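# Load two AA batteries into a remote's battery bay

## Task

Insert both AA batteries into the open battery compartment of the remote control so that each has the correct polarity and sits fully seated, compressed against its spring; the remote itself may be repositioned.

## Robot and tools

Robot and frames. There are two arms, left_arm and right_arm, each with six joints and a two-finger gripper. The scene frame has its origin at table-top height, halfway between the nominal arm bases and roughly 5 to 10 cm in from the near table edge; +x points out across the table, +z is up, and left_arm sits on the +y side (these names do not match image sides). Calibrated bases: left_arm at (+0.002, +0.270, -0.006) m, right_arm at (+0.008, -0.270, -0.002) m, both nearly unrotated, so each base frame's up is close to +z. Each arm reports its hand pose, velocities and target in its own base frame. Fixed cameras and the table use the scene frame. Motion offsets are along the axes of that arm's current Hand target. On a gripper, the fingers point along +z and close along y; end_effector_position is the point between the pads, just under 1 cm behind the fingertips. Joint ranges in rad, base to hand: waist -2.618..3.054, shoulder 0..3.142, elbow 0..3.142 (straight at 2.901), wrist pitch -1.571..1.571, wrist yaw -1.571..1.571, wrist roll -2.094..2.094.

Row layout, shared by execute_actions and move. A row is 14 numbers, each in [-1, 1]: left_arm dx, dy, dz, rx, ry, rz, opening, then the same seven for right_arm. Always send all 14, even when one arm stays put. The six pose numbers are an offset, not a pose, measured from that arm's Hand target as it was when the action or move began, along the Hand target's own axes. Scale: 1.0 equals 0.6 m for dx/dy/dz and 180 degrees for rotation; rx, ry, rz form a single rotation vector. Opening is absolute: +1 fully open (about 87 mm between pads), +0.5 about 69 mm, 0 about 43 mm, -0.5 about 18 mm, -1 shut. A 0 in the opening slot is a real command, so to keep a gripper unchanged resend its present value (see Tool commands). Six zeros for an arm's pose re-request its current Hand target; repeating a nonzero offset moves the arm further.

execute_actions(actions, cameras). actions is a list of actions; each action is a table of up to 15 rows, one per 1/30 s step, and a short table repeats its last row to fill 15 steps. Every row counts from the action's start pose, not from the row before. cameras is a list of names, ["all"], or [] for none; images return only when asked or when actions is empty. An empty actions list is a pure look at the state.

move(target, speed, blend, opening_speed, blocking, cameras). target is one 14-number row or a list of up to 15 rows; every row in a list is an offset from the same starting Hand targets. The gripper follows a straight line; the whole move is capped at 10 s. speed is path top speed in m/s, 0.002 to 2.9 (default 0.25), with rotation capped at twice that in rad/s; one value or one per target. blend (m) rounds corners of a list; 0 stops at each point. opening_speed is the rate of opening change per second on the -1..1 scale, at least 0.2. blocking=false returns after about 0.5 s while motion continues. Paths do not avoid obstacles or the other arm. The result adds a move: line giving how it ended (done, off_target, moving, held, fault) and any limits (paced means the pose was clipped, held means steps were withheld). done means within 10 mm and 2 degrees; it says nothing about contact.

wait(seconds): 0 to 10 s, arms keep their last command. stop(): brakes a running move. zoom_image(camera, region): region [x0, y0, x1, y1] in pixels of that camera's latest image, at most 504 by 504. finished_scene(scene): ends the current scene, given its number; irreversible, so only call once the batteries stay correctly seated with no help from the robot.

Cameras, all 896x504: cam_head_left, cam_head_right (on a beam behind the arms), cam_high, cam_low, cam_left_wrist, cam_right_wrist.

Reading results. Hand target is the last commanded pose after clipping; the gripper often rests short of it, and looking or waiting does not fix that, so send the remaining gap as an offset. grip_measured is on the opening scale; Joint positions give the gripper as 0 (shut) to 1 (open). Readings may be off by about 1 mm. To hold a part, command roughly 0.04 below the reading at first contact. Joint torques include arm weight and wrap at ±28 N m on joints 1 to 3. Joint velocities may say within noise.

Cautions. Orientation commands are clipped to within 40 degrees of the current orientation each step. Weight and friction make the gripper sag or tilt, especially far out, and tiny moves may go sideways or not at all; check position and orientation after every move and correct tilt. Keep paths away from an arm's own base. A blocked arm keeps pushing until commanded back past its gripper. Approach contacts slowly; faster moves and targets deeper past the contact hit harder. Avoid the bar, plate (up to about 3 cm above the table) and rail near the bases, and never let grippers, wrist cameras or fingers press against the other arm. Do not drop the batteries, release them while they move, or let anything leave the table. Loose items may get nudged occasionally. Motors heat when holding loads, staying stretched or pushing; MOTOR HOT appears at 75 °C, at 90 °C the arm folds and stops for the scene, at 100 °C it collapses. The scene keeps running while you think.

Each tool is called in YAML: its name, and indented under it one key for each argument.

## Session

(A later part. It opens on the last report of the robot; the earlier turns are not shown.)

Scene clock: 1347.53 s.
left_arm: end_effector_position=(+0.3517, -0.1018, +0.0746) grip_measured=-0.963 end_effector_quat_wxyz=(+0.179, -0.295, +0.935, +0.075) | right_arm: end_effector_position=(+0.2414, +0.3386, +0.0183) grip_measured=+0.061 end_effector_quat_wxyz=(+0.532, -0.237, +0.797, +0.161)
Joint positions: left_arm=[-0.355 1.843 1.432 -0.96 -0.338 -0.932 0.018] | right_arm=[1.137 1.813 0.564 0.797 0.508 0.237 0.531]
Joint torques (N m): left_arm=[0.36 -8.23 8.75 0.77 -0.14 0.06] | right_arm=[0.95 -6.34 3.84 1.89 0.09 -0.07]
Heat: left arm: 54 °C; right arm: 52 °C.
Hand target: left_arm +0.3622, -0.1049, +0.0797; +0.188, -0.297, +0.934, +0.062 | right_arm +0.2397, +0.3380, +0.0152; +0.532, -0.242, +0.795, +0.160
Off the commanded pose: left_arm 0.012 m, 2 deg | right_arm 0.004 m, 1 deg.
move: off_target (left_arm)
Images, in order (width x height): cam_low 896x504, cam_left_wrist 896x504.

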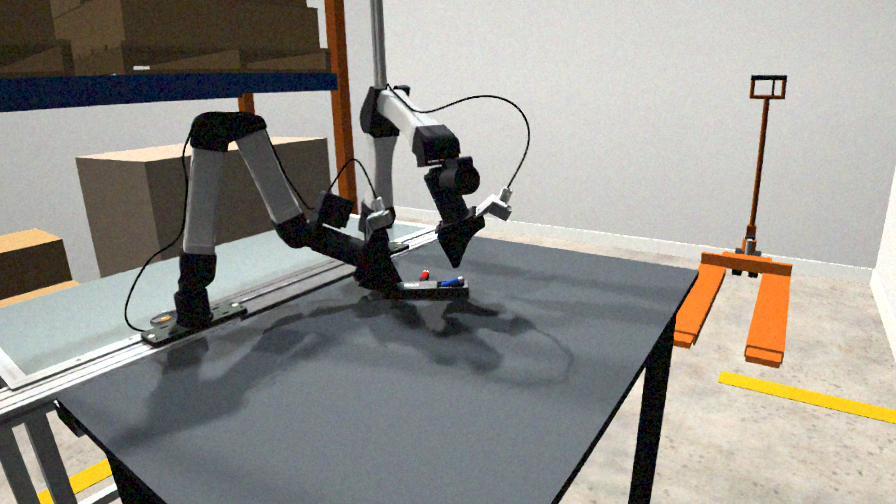

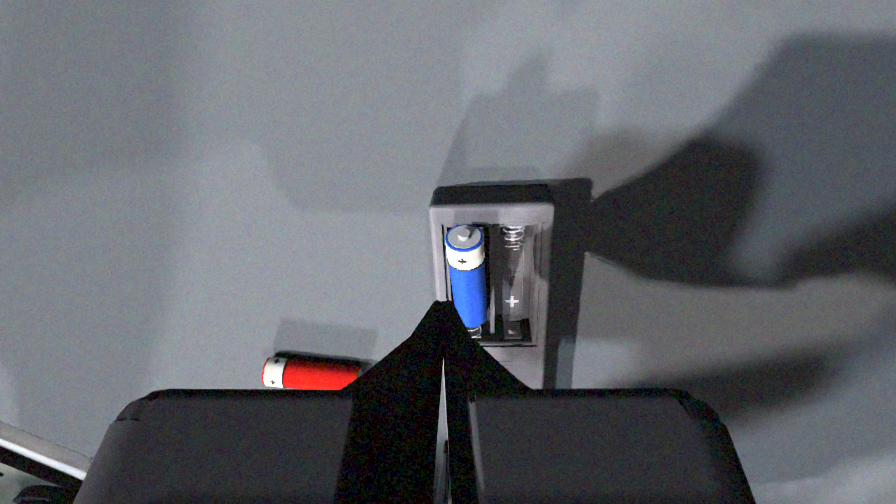

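move:
  target: [-0.0035,0.001,0.022,0,0,0,-1,0,0,0,0,0,0,-0.08]
  cameras: ["cam_left_wrist","cam_low"]
  speed: 0.06

zoom_image:
  camera: "cam_left_wrist"
  region: [330, 180, 630, 450]

zoom_image:
  camera: "cam_low"
  region: [409, 245, 493, 305]

Scene clock: 1360.07 s.
left_arm: end_effector_position=(+0.3602, -0.0988, +0.0692) grip_measured=-0.963 end_effector_quat_wxyz=(+0.184, -0.296, +0.935, +0.071) | right_arm: end_effector_position=(+0.2414, +0.3386, +0.0183) grip_measured=+0.061 end_effector_quat_wxyz=(+0.532, -0.237, +0.797, +0.161)
Joint positions: left_arm=[-0.338 1.86 1.432 -0.925 -0.334 -0.915 0.018] | right_arm=[1.137 1.813 0.564 0.797 0.508 0.237 0.531]
Joint torques (N m): left_arm=[0.36 -8.24 6.91 0.9 -0.14 0.08] | right_arm=[0.88 -6.23 3.82 1.93 0.14 -0.11]
Heat: left arm: 54 °C; right arm: 52 °C.
Hand target: left_arm +0.3676, -0.1003, +0.0684; +0.188, -0.297, +0.934, +0.062 | right_arm +0.2397, +0.3380, +0.0152; +0.532, -0.242, +0.795, +0.160
Off the commanded pose: left_arm 0.008 m, 1 deg | right_arm 0.004 m, 1 deg.
move: done
Images, in order (width x height): cam_low 896x504, cam_left_wrist 896x504.

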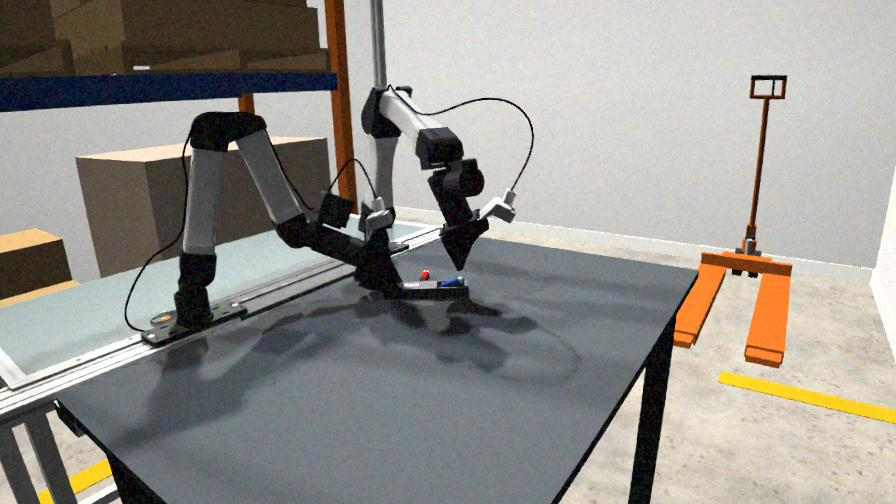

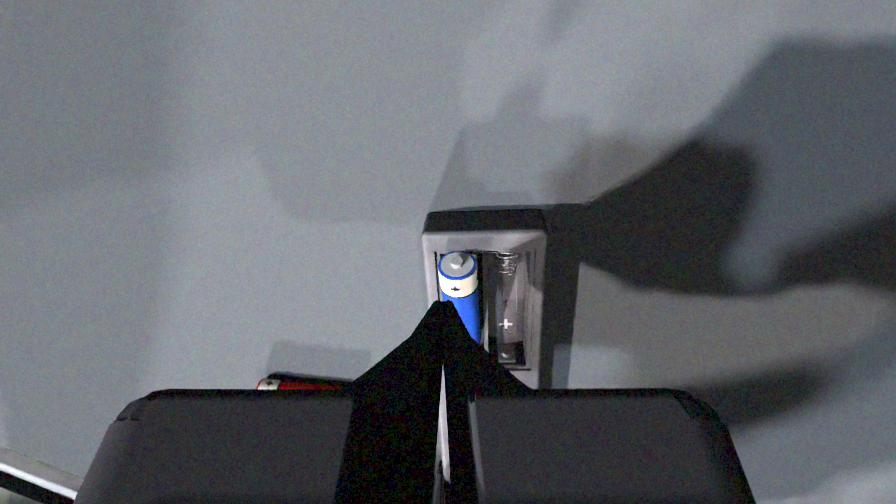

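Scaled by 1.680 from the camera's 896x504 image, which has a finer 1280x720 frame.

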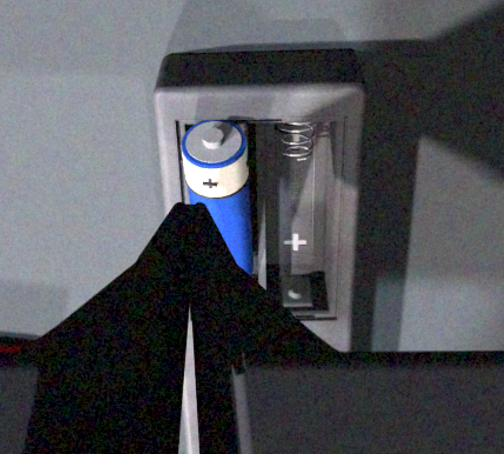

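Scaled by 6.000 from the camera's 896x504 image, which has a finer 1280x720 frame.

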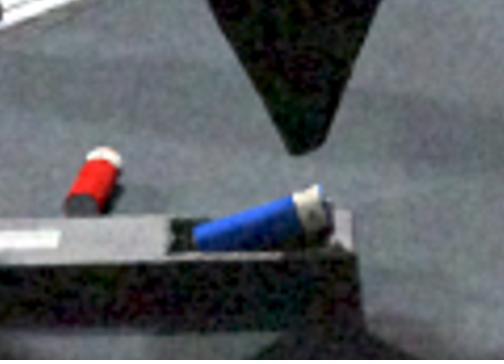

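move:
  target: [0.0055,-0.004,0.005,0,0,0,-1,0,0,0,0,0,0,-0.08]
  cameras: ["cam_left_wrist","cam_low"]
  speed: 0.06

zoom_image:
  camera: "cam_left_wrist"
  region: [330, 180, 630, 450]

zoom_image:
  camera: "cam_low"
  region: [409, 245, 493, 305]

Scene clock: 1376.20 s.
left_arm: end_effector_position=(+0.3626, -0.0996, +0.0670) grip_measured=-0.963 end_effector_quat_wxyz=(+0.185, -0.296, +0.934, +0.070) | right_arm: end_effector_position=(+0.2414, +0.3386, +0.0183) grip_measured=+0.061 end_effector_quat_wxyz=(+0.532, -0.237, +0.797, +0.161)
Joint positions: left_arm=[-0.338 1.868 1.432 -0.913 -0.334 -0.914 0.018] | right_arm=[1.137 1.813 0.564 0.797 0.508 0.237 0.531]
Joint torques (N m): left_arm=[-0.31 -8.27 6.28 0.91 -0.15 0] | right_arm=[0.84 -6.22 3.7 1.9 0.1 -0.08]
Heat: left arm: 54 °C; right arm: 52 °C.
Hand target: left_arm +0.3674, -0.1033, +0.0642; +0.188, -0.297, +0.934, +0.062 | right_arm +0.2397, +0.3380, +0.0152; +0.532, -0.242, +0.795, +0.160
Off the commanded pose: left_arm 0.007 m, 1 deg | right_arm 0.004 m, 1 deg.
move: done
Images, in order (width x height): cam_low 896x504, cam_left_wrist 896x504.

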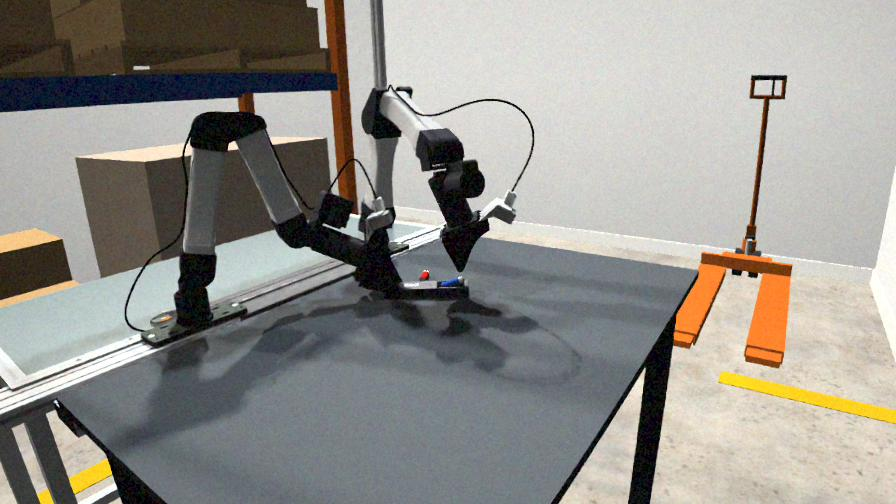

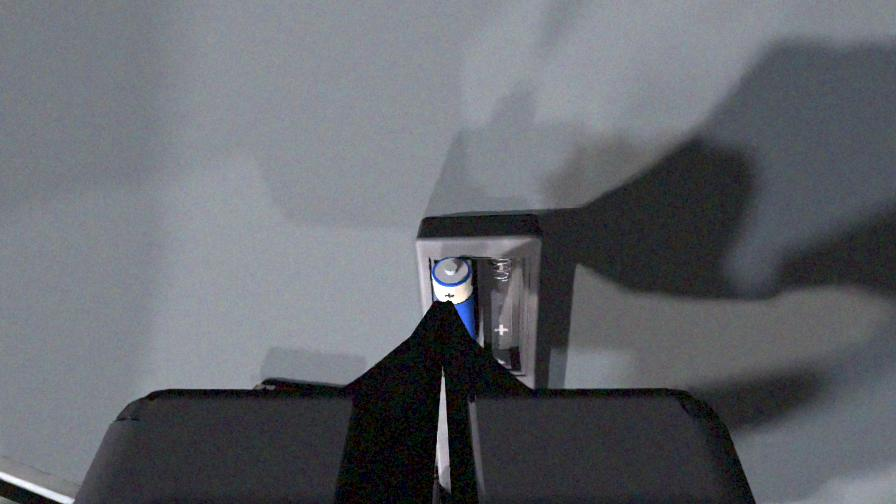

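Scaled by 1.680 from the camera's 896x504 image, which has a finer 1280x720 frame.

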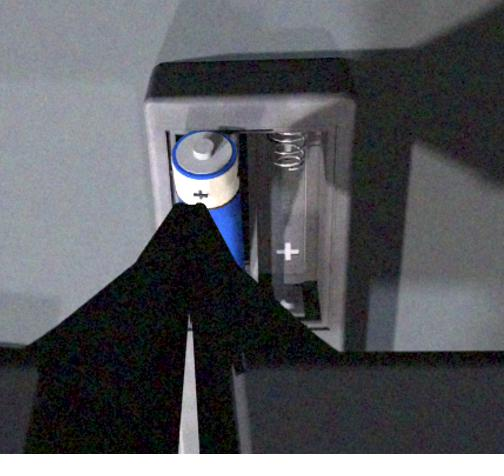

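Scaled by 6.000 from the camera's 896x504 image, which has a finer 1280x720 frame.

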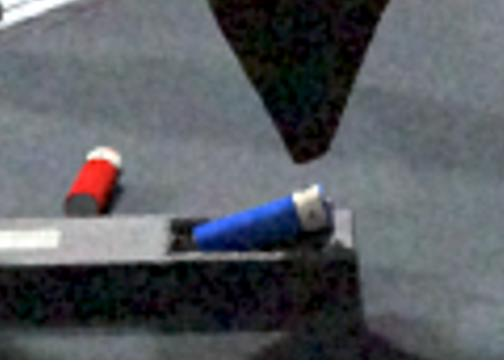

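move:
  target: [0.005,-0.005,0.0125,0,0,0,-1,0,0,0,0,0,0,-0.08]
  cameras: ["cam_left_wrist","cam_low"]
  speed: 0.05

zoom_image:
  camera: "cam_left_wrist"
  region: [330, 180, 630, 450]

zoom_image:
  camera: "cam_low"
  region: [409, 245, 493, 305]

Scene clock: 1386.97 s.
left_arm: end_effector_position=(+0.3679, -0.1015, +0.0620) grip_measured=-0.963 end_effector_quat_wxyz=(+0.189, -0.297, +0.934, +0.067) | right_arm: end_effector_position=(+0.2414, +0.3386, +0.0183) grip_measured=+0.061 end_effector_quat_wxyz=(+0.532, -0.237, +0.797, +0.161)
Joint positions: left_arm=[-0.338 1.884 1.432 -0.888 -0.334 -0.914 0.018] | right_arm=[1.137 1.813 0.564 0.797 0.508 0.237 0.531]
Joint torques (N m): left_arm=[-0.68 -8.43 5.27 0.9 -0.16 -0.05] | right_arm=[0.75 -6.2 3.85 1.89 0.13 -0.06]
Heat: left arm: 54 °C; right arm: 52 °C.
Hand target: left_arm +0.3693, -0.1056, +0.0562; +0.188, -0.297, +0.934, +0.062 | right_arm +0.2397, +0.3380, +0.0152; +0.532, -0.242, +0.795, +0.160
Off the commanded pose: left_arm 0.007 m, 1 deg | right_arm 0.004 m, 1 deg.
move: done
Images, in order (width x height): cam_low 896x504, cam_left_wrist 896x504.

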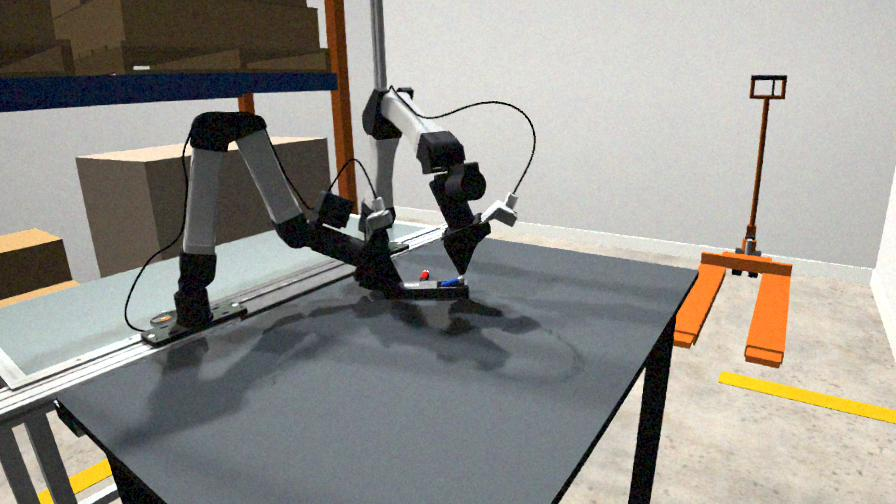

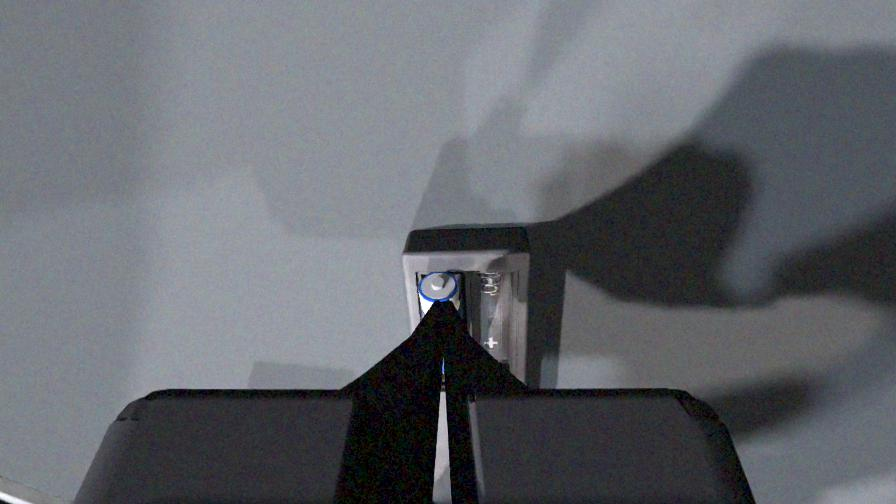

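Scaled by 1.680 from the camera's 896x504 image, which has a finer 1280x720 frame.

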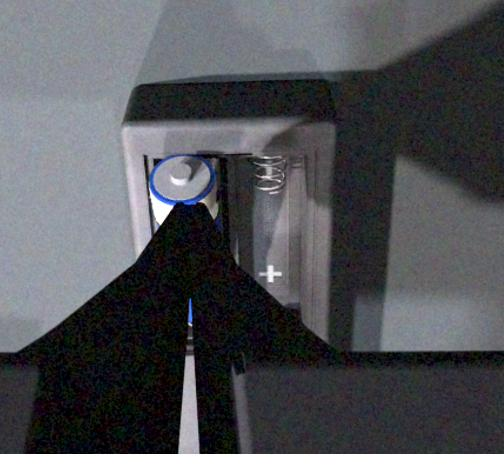

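Scaled by 6.000 from the camera's 896x504 image, which has a finer 1280x720 frame.

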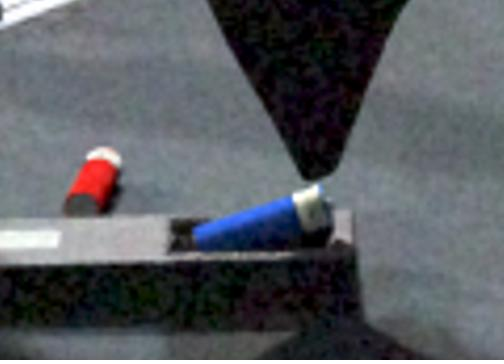

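move:
  target: [0.0125,0,0.013,0,0,0,-1,0,0,0,0,0,0,-0.08]
  cameras: ["cam_left_wrist","cam_low"]
  speed: 0.04

zoom_image:
  camera: "cam_low"
  region: [409, 245, 493, 305]

Scene clock: 1395.53 s.
left_arm: end_effector_position=(+0.3678, -0.1058, +0.0557) grip_measured=-0.963 end_effector_quat_wxyz=(+0.193, -0.295, +0.934, +0.062) | right_arm: end_effector_position=(+0.2414, +0.3386, +0.0183) grip_measured=+0.061 end_effector_quat_wxyz=(+0.532, -0.237, +0.797, +0.161)
Joint positions: left_arm=[-0.349 1.884 1.405 -0.851 -0.334 -0.92 0.018] | right_arm=[1.137 1.813 0.564 0.797 0.508 0.237 0.531]
Joint torques (N m): left_arm=[-0.62 -8.23 4.22 0.93 -0.18 -0.09] | right_arm=[0.92 -6.26 3.9 1.87 0.12 -0.11]
Heat: left arm: 54 °C; right arm: 52 °C.
Hand target: left_arm +0.3661, -0.1078, +0.0461; +0.188, -0.297, +0.934, +0.062 | right_arm +0.2397, +0.3380, +0.0152; +0.532, -0.242, +0.795, +0.160
Off the commanded pose: left_arm 0.010 m, 1 deg | right_arm 0.004 m, 1 deg.
move: done
Images, in order (width x height): cam_low 896x504, cam_left_wrist 896x504.

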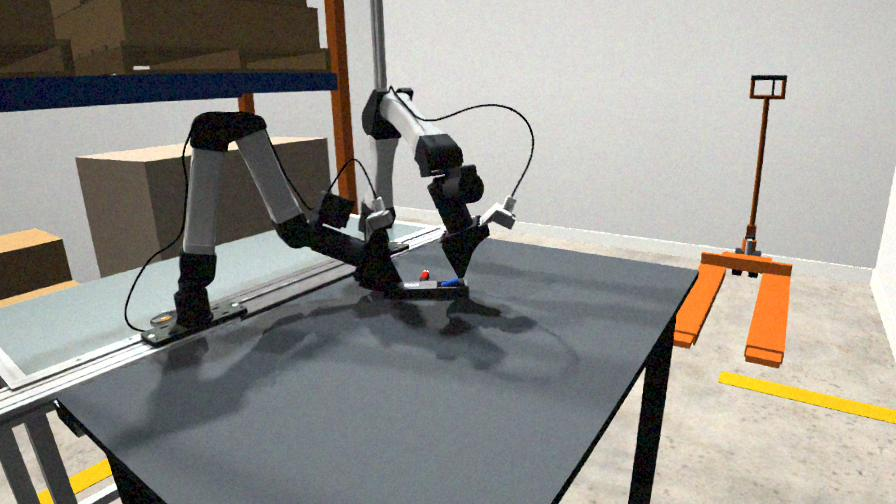

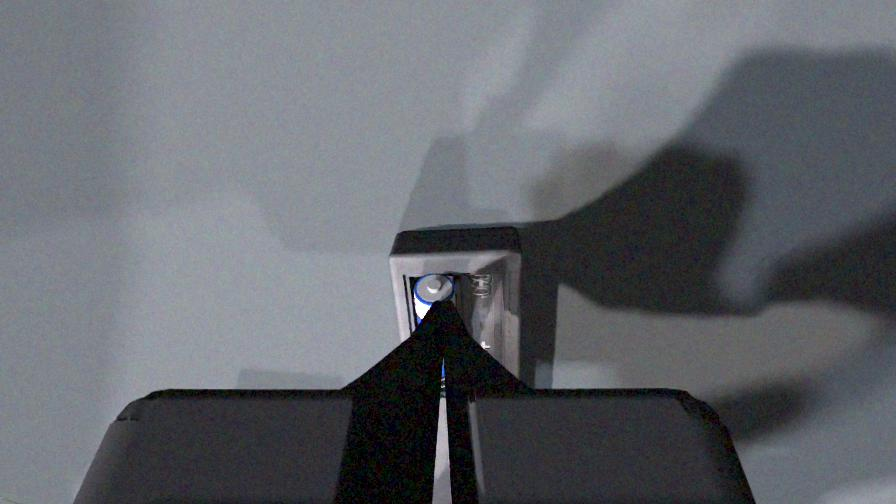

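Scaled by 6.000 from the camera's 896x504 image, which has a finer 1280x720 frame.

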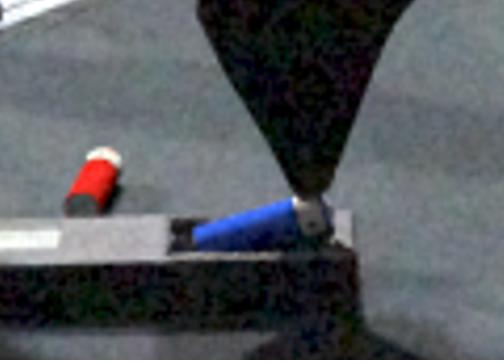

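move:
  target:
    - [-0.003,0.007,-0.01,0,0,0,-1,0,0,0,0,0,0,-0.08]
    - [0.003,0.0058,0.011,0,0,0,-1,0,0,0,0,0,0,-0.08]
  cameras: ["cam_left_wrist","cam_low"]
  speed: 0.04

zoom_image:
  camera: "cam_low"
  region: [409, 245, 493, 305]

zoom_image:
  camera: "cam_left_wrist"
  region: [330, 180, 630, 450]

Scene clock: 1408.57 s.
left_arm: end_effector_position=(+0.3681, -0.1103, +0.0461) grip_measured=-0.963 end_effector_quat_wxyz=(+0.194, -0.296, +0.934, +0.049) | right_arm: end_effector_position=(+0.2398, +0.3406, +0.0183) grip_measured=+0.062 end_effector_quat_wxyz=(+0.530, -0.241, +0.796, +0.166)
Joint positions: left_arm=[-0.35 1.883 1.365 -0.794 -0.313 -0.922 0.018] | right_arm=[1.138 1.813 0.564 0.799 0.495 0.236 0.531]
Joint torques (N m): left_arm=[0.2 -8.34 5.08 0.72 -0.34 0.02] | right_arm=[0.69 -6.19 3.85 1.91 0.22 -0.1]
Heat: left arm: 54 °C; right arm: 51 °C.
Hand target: left_arm +0.3647, -0.1044, +0.0393; +0.188, -0.297, +0.934, +0.062 | right_arm +0.2398, +0.3380, +0.0152; +0.532, -0.242, +0.796, +0.160
Off the commanded pose: left_arm 0.010 m, 2 deg | right_arm 0.004 m, 1 deg.
move: done
Images, in order (width x height): cam_low 896x504, cam_left_wrist 896x504.

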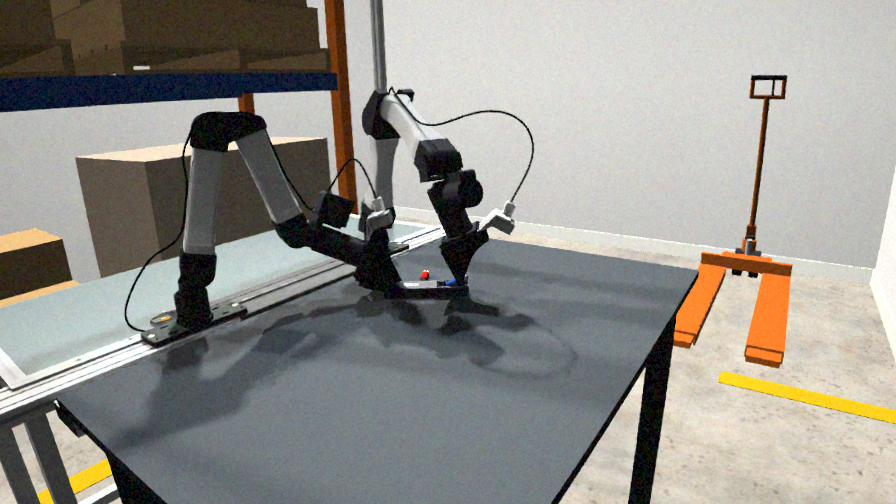

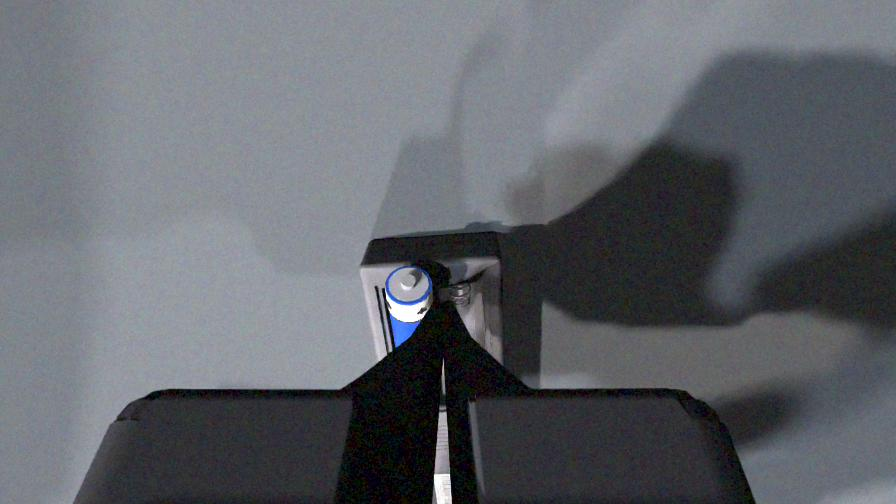

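Scaled by 6.000 from the camera's 896x504 image, which has a finer 1280x720 frame.

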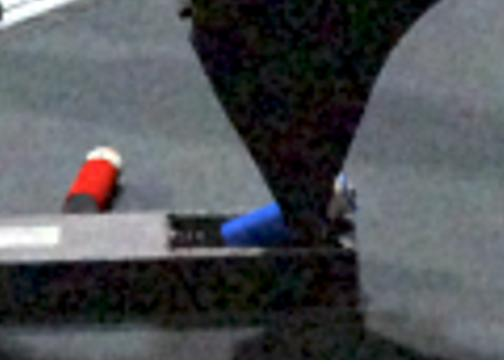

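Scaled by 1.680 from the camera's 896x504 image, which has a finer 1280x720 frame.

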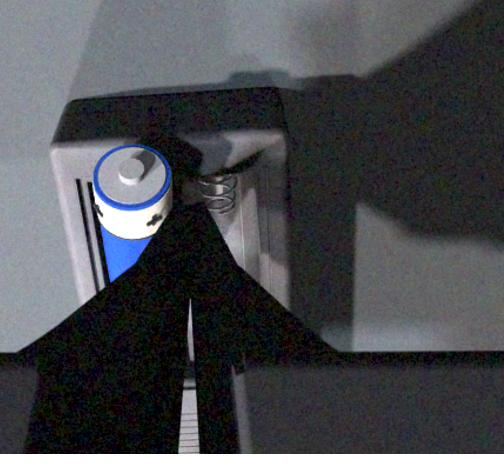

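move:
  target: [-0.03,0,-0.07,0,0,0,-1,0,0,0,0,0,0,-0.08]
  cameras: ["cam_left_wrist","cam_low","cam_right_wrist"]
  speed: 0.06

zoom_image:
  camera: "cam_low"
  region: [409, 245, 493, 305]

zoom_image:
  camera: "cam_left_wrist"
  region: [330, 130, 630, 400]

zoom_image:
  camera: "cam_right_wrist"
  region: [330, 0, 560, 180]

Scene clock: 1424.60 s.
left_arm: end_effector_position=(+0.3581, -0.1066, +0.0679) grip_measured=-0.963 end_effector_quat_wxyz=(+0.169, -0.292, +0.939, +0.068) | right_arm: end_effector_position=(+0.2398, +0.3406, +0.0183) grip_measured=+0.062 end_effector_quat_wxyz=(+0.530, -0.241, +0.796, +0.166)
Joint positions: left_arm=[-0.35 1.883 1.462 -0.955 -0.313 -0.922 0.018] | right_arm=[1.138 1.813 0.564 0.799 0.495 0.236 0.531]
Joint torques (N m): left_arm=[0.25 -11.62 8.68 0.53 -0.34 0.02] | right_arm=[0.65 -6.17 3.73 1.94 0.28 -0.1]
Heat: left arm: 55 °C; right arm: 51 °C.
Hand target: left_arm +0.3651, -0.1044, +0.0851; +0.188, -0.297, +0.934, +0.062 | right_arm +0.2398, +0.3379, +0.0152; +0.532, -0.242, +0.796, +0.160
Off the commanded pose: left_arm 0.019 m, 2 deg | right_arm 0.004 m, 1 deg.
move: off_target (left_arm)
Images, in order (width x height): cam_low 896x504, cam_left_wrist 896x504, cam_right_wrist 896x504.

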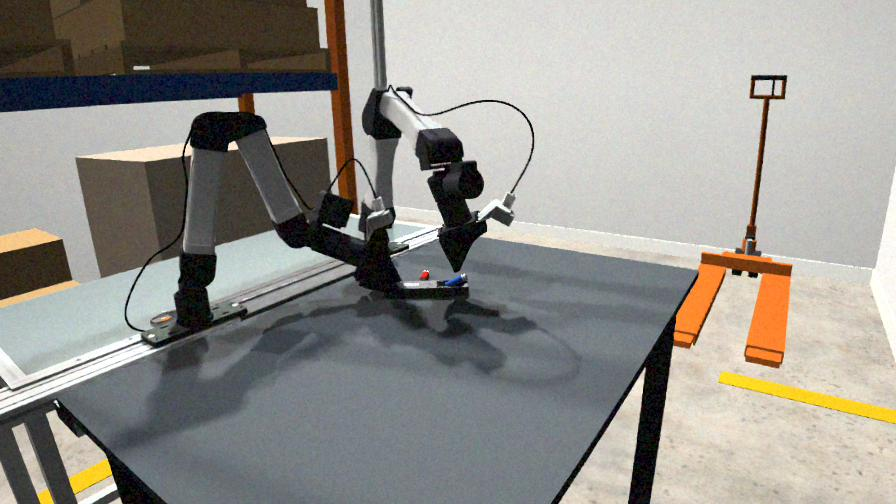

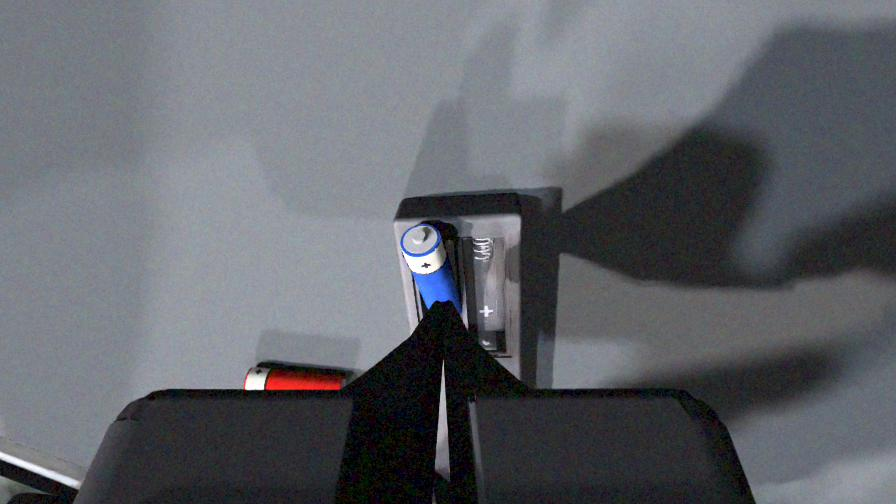

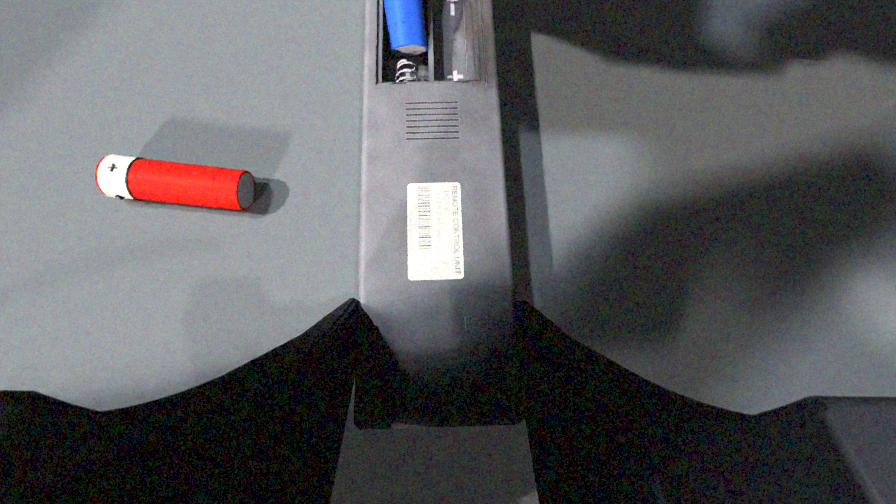

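Scaled by 6.000 from the camera's 896x504 image, which has a finer 1280x720 frame.

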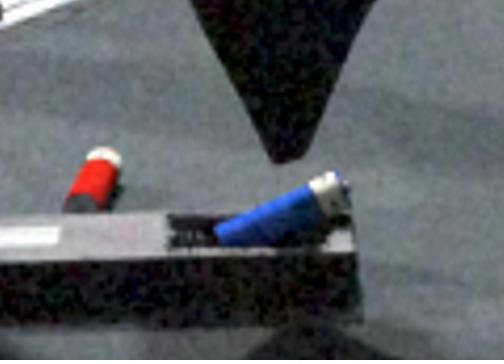

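Scaled by 1.680 from the camera's 896x504 image, which has a finer 1280x720 frame.

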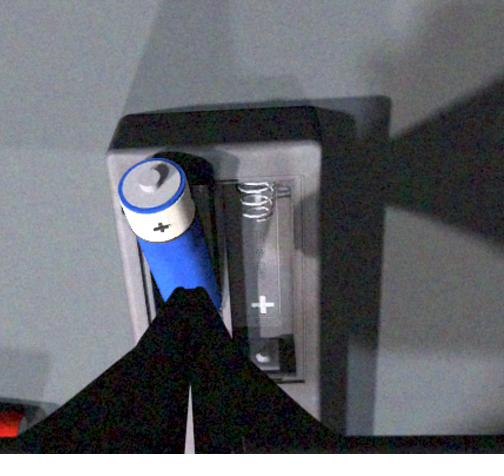

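Scaled by 2.191 from the camera's 896x504 image, which has a finer 1280x720 frame.

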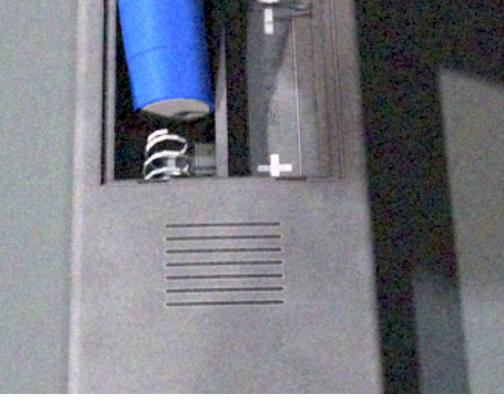

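move:
  target: [0.012,0.0133,0.0297,0,0,0,-0.3,0,0,0,0,0,0,-0.08]
  cameras: ["cam_left_wrist","cam_low"]
  speed: 0.06

zoom_image:
  camera: "cam_low"
  region: [409, 245, 493, 305]

zoom_image:
  camera: "cam_left_wrist"
  region: [330, 180, 630, 450]

Scene clock: 1454.57 s.
left_arm: end_effector_position=(+0.3555, -0.1009, +0.0548) grip_measured=-0.300 end_effector_quat_wxyz=(+0.167, -0.294, +0.939, +0.071) | right_arm: end_effector_position=(+0.2398, +0.3406, +0.0183) grip_measured=+0.062 end_effector_quat_wxyz=(+0.530, -0.241, +0.796, +0.166)
Joint positions: left_arm=[-0.338 1.883 1.409 -0.907 -0.313 -0.915 0.35] | right_arm=[1.138 1.813 0.564 0.799 0.495 0.236 0.531]
Joint torques (N m): left_arm=[0.39 -12.56 5.03 0.88 -0.32 0.07] | right_arm=[0.62 -6.26 3.75 1.92 0.26 -0.08]
Heat: left arm: 60 °C; right arm: 51 °C.
Hand target: left_arm +0.3607, -0.0977, +0.0658; +0.188, -0.297, +0.934, +0.062 | right_arm +0.2398, +0.3379, +0.0152; +0.532, -0.242, +0.796, +0.160
Off the commanded pose: left_arm 0.013 m, 3 deg | right_arm 0.004 m, 1 deg.
move: off_target (left_arm)
Images, in order (width x height): cam_low 896x504, cam_left_wrist 896x504.

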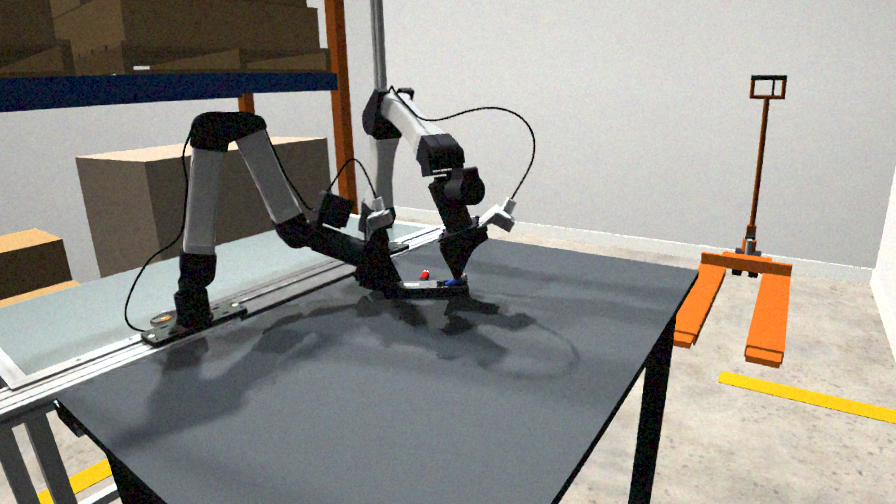

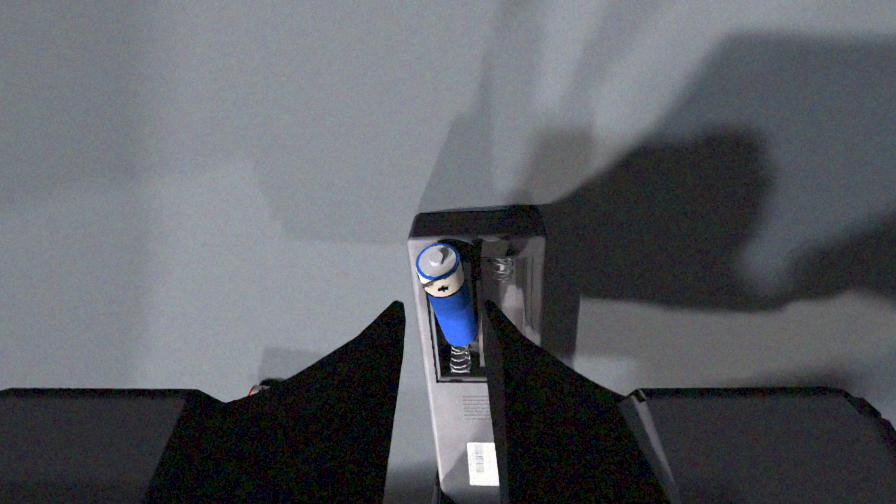

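Scaled by 6.000 from the camera's 896x504 image, which has a finer 1280x720 frame.

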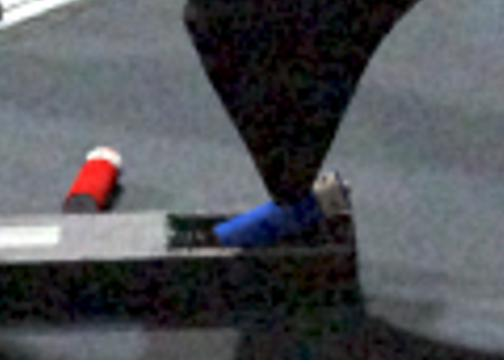

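Scaled by 1.680 from the camera's 896x504 image, which has a finer 1280x720 frame.

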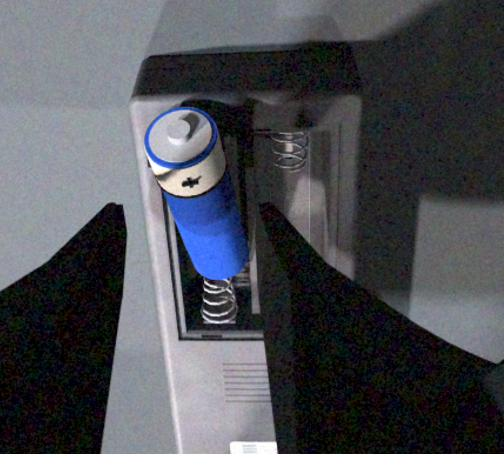

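move:
  target: [0.0087,0,0.0216,-0.0075,0,-0.0185,-0.4,0,0,0,0,0,0,-0.08]
  cameras: ["cam_left_wrist","cam_low"]
  speed: 0.05

zoom_image:
  camera: "cam_low"
  region: [409, 245, 493, 305]

zoom_image:
  camera: "cam_left_wrist"
  region: [330, 180, 630, 450]

Scene clock: 1468.93 s.
left_arm: end_effector_position=(+0.3563, -0.1014, +0.0488) grip_measured=-0.400 end_effector_quat_wxyz=(+0.171, -0.318, +0.930, +0.068) | right_arm: end_effector_position=(+0.2398, +0.3406, +0.0183) grip_measured=+0.062 end_effector_quat_wxyz=(+0.530, -0.241, +0.796, +0.166)
Joint positions: left_arm=[-0.338 1.883 1.384 -0.879 -0.319 -0.965 0.3] | right_arm=[1.138 1.813 0.564 0.799 0.495 0.236 0.531]
Joint torques (N m): left_arm=[0.23 -10.52 4.96 0.84 -0.39 -0.08] | right_arm=[0.87 -6.26 3.69 1.89 0.24 -0.09]
Heat: left arm: 63 °C; right arm: 51 °C.
Hand target: left_arm +0.3609, -0.0975, +0.0519; +0.186, -0.326, +0.924, +0.067 | right_arm +0.2398, +0.3379, +0.0152; +0.532, -0.242, +0.796, +0.160
Off the commanded pose: left_arm 0.007 m, 2 deg | right_arm 0.004 m, 1 deg.
move: done
Images, in order (width x height): cam_low 896x504, cam_left_wrist 896x504.

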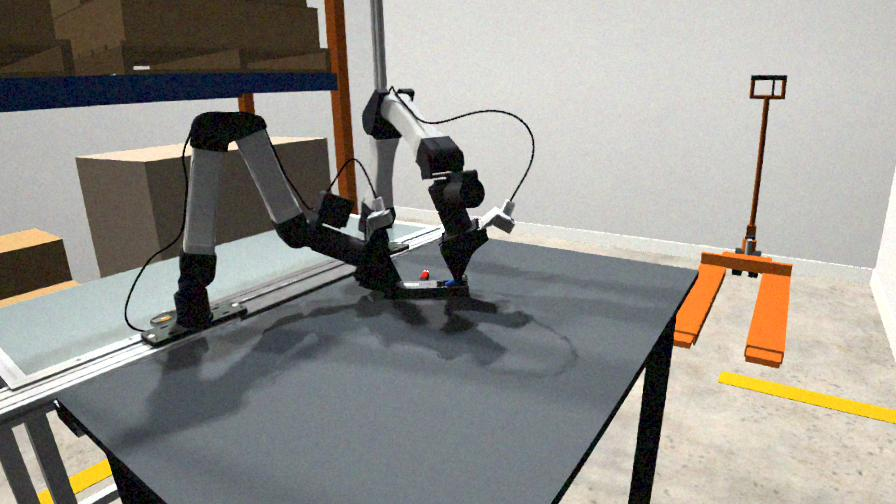

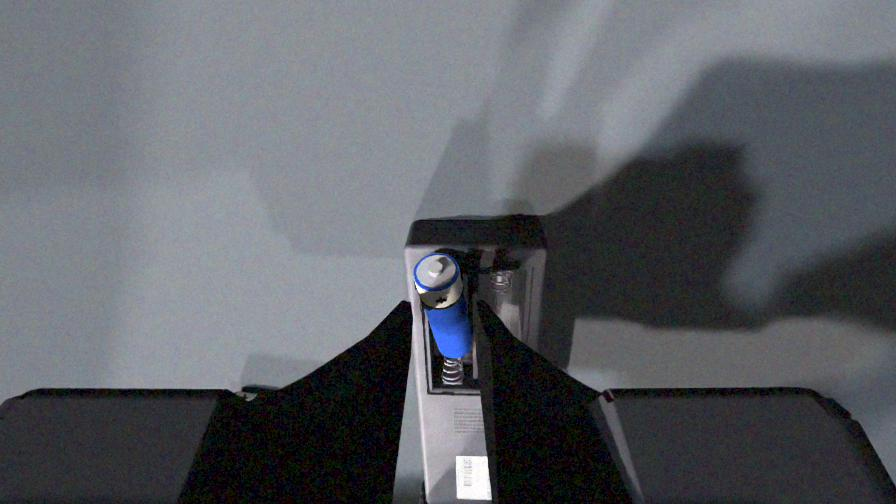

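Scaled by 6.000 from the camera's 896x504 image, which has a finer 1280x720 frame.

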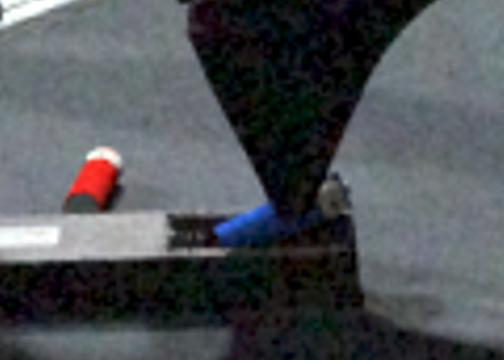

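Scaled by 1.680 from the camera's 896x504 image, which has a finer 1280x720 frame.

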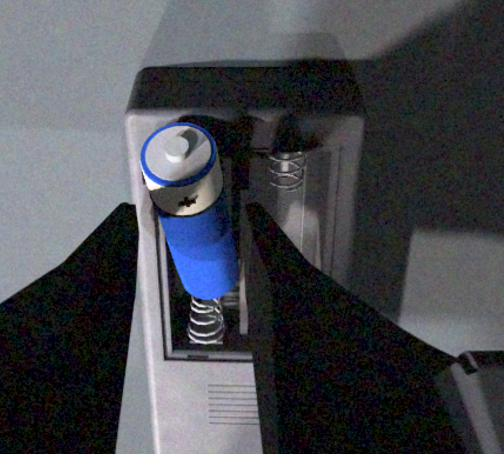

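move:
  target: [0,0,0,0,0,0,-0.7,0,0,0,0,0,0,-0.08]
  cameras: ["cam_left_wrist","cam_low","cam_right_wrist"]
  opening_speed: 0.3

zoom_image:
  camera: "cam_low"
  region: [409, 245, 493, 305]

zoom_image:
  camera: "cam_left_wrist"
  region: [330, 180, 630, 450]

zoom_image:
  camera: "cam_right_wrist"
  region: [330, 0, 560, 180]

Scene clock: 1480.33 s.
left_arm: end_effector_position=(+0.3568, -0.1016, +0.0489) grip_measured=-0.631 end_effector_quat_wxyz=(+0.172, -0.319, +0.930, +0.067) | right_arm: end_effector_position=(+0.2398, +0.3406, +0.0183) grip_measured=+0.062 end_effector_quat_wxyz=(+0.530, -0.241, +0.796, +0.166)
Joint positions: left_arm=[-0.338 1.883 1.384 -0.878 -0.319 -0.968 0.184] | right_arm=[1.138 1.813 0.564 0.799 0.495 0.236 0.531]
Joint torques (N m): left_arm=[0.21 -10.51 4.96 0.84 -0.4 -0.06] | right_arm=[0.83 -6.34 3.74 1.94 0.25 -0.03]
Heat: left arm: 62 °C; right arm: 51 °C.
Hand target: left_arm +0.3609, -0.0976, +0.0519; +0.186, -0.326, +0.924, +0.067 | right_arm +0.2398, +0.3379, +0.0152; +0.532, -0.242, +0.796, +0.160
Off the commanded pose: left_arm 0.007 m, 2 deg | right_arm 0.004 m, 1 deg.
move: done
Images, in order (width x height): cam_low 896x504, cam_left_wrist 896x504, cam_right_wrist 896x504.

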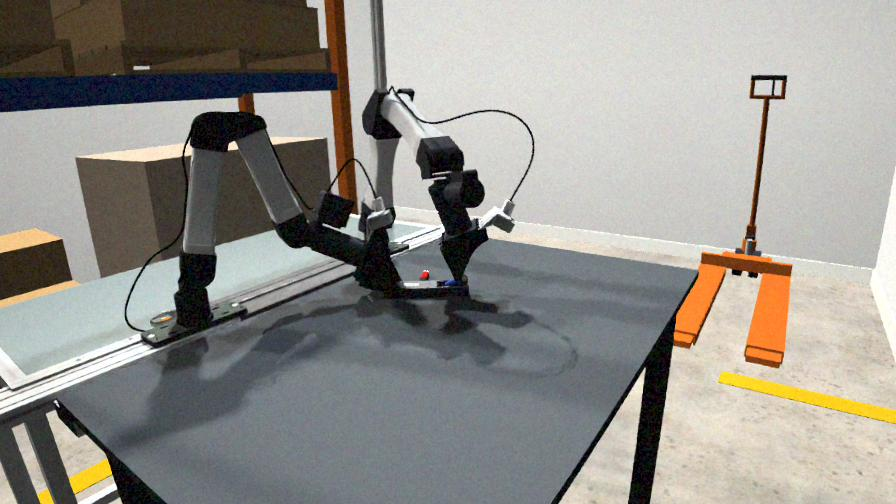

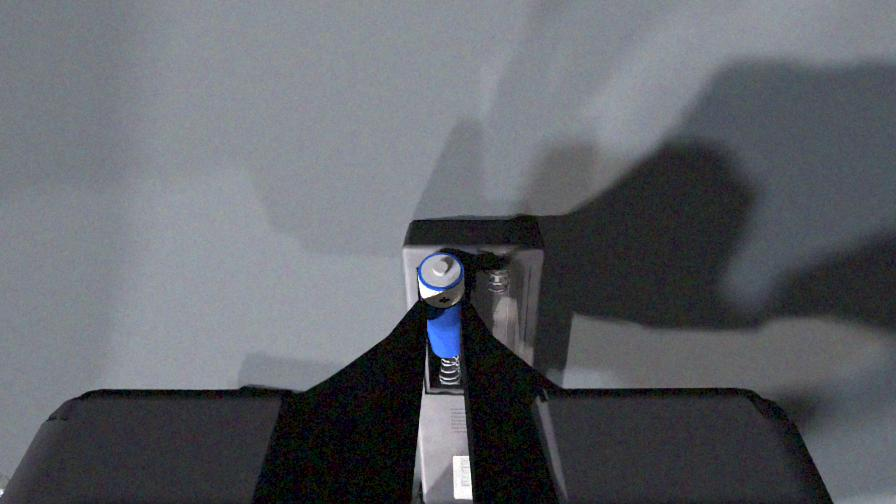

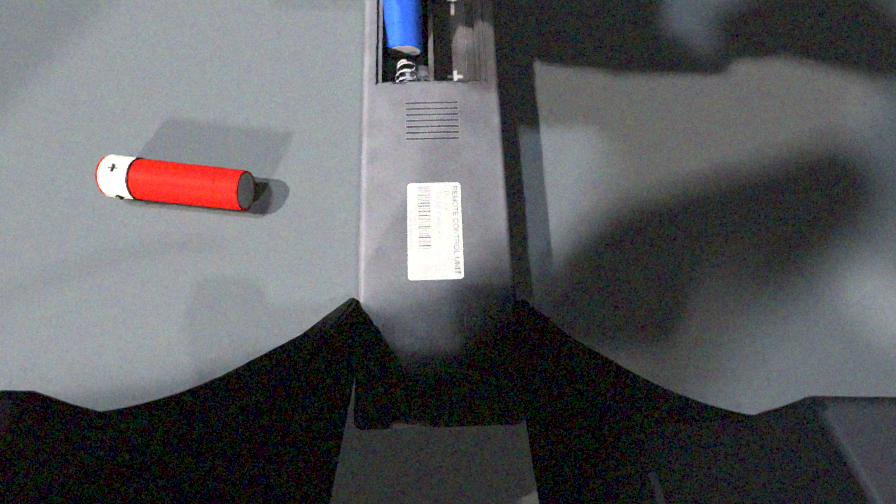

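Scaled by 6.000 from the camera's 896x504 image, which has a finer 1280x720 frame.

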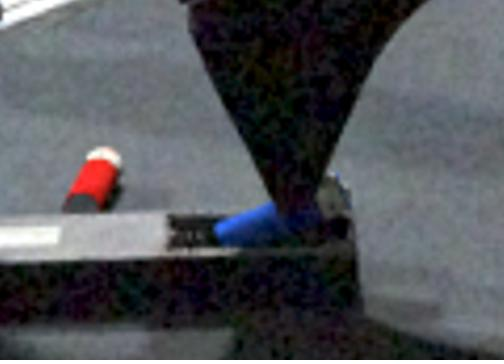

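Scaled by 1.680 from the camera's 896x504 image, which has a finer 1280x720 frame.

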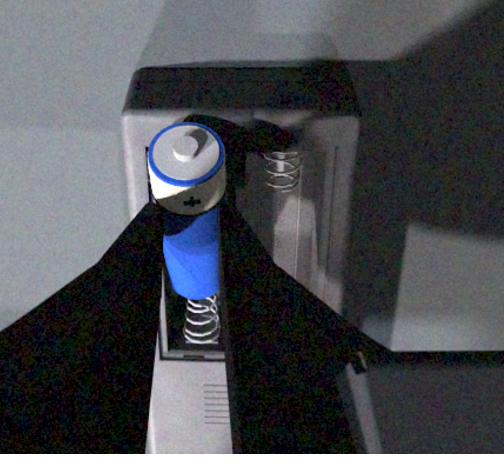

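Scaled by 2.191 from the camera's 896x504 image, which has a finer 1280x720 frame.

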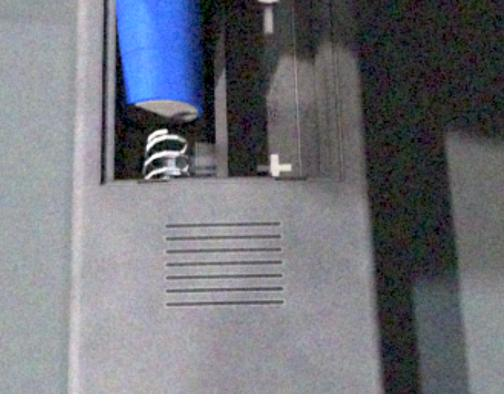

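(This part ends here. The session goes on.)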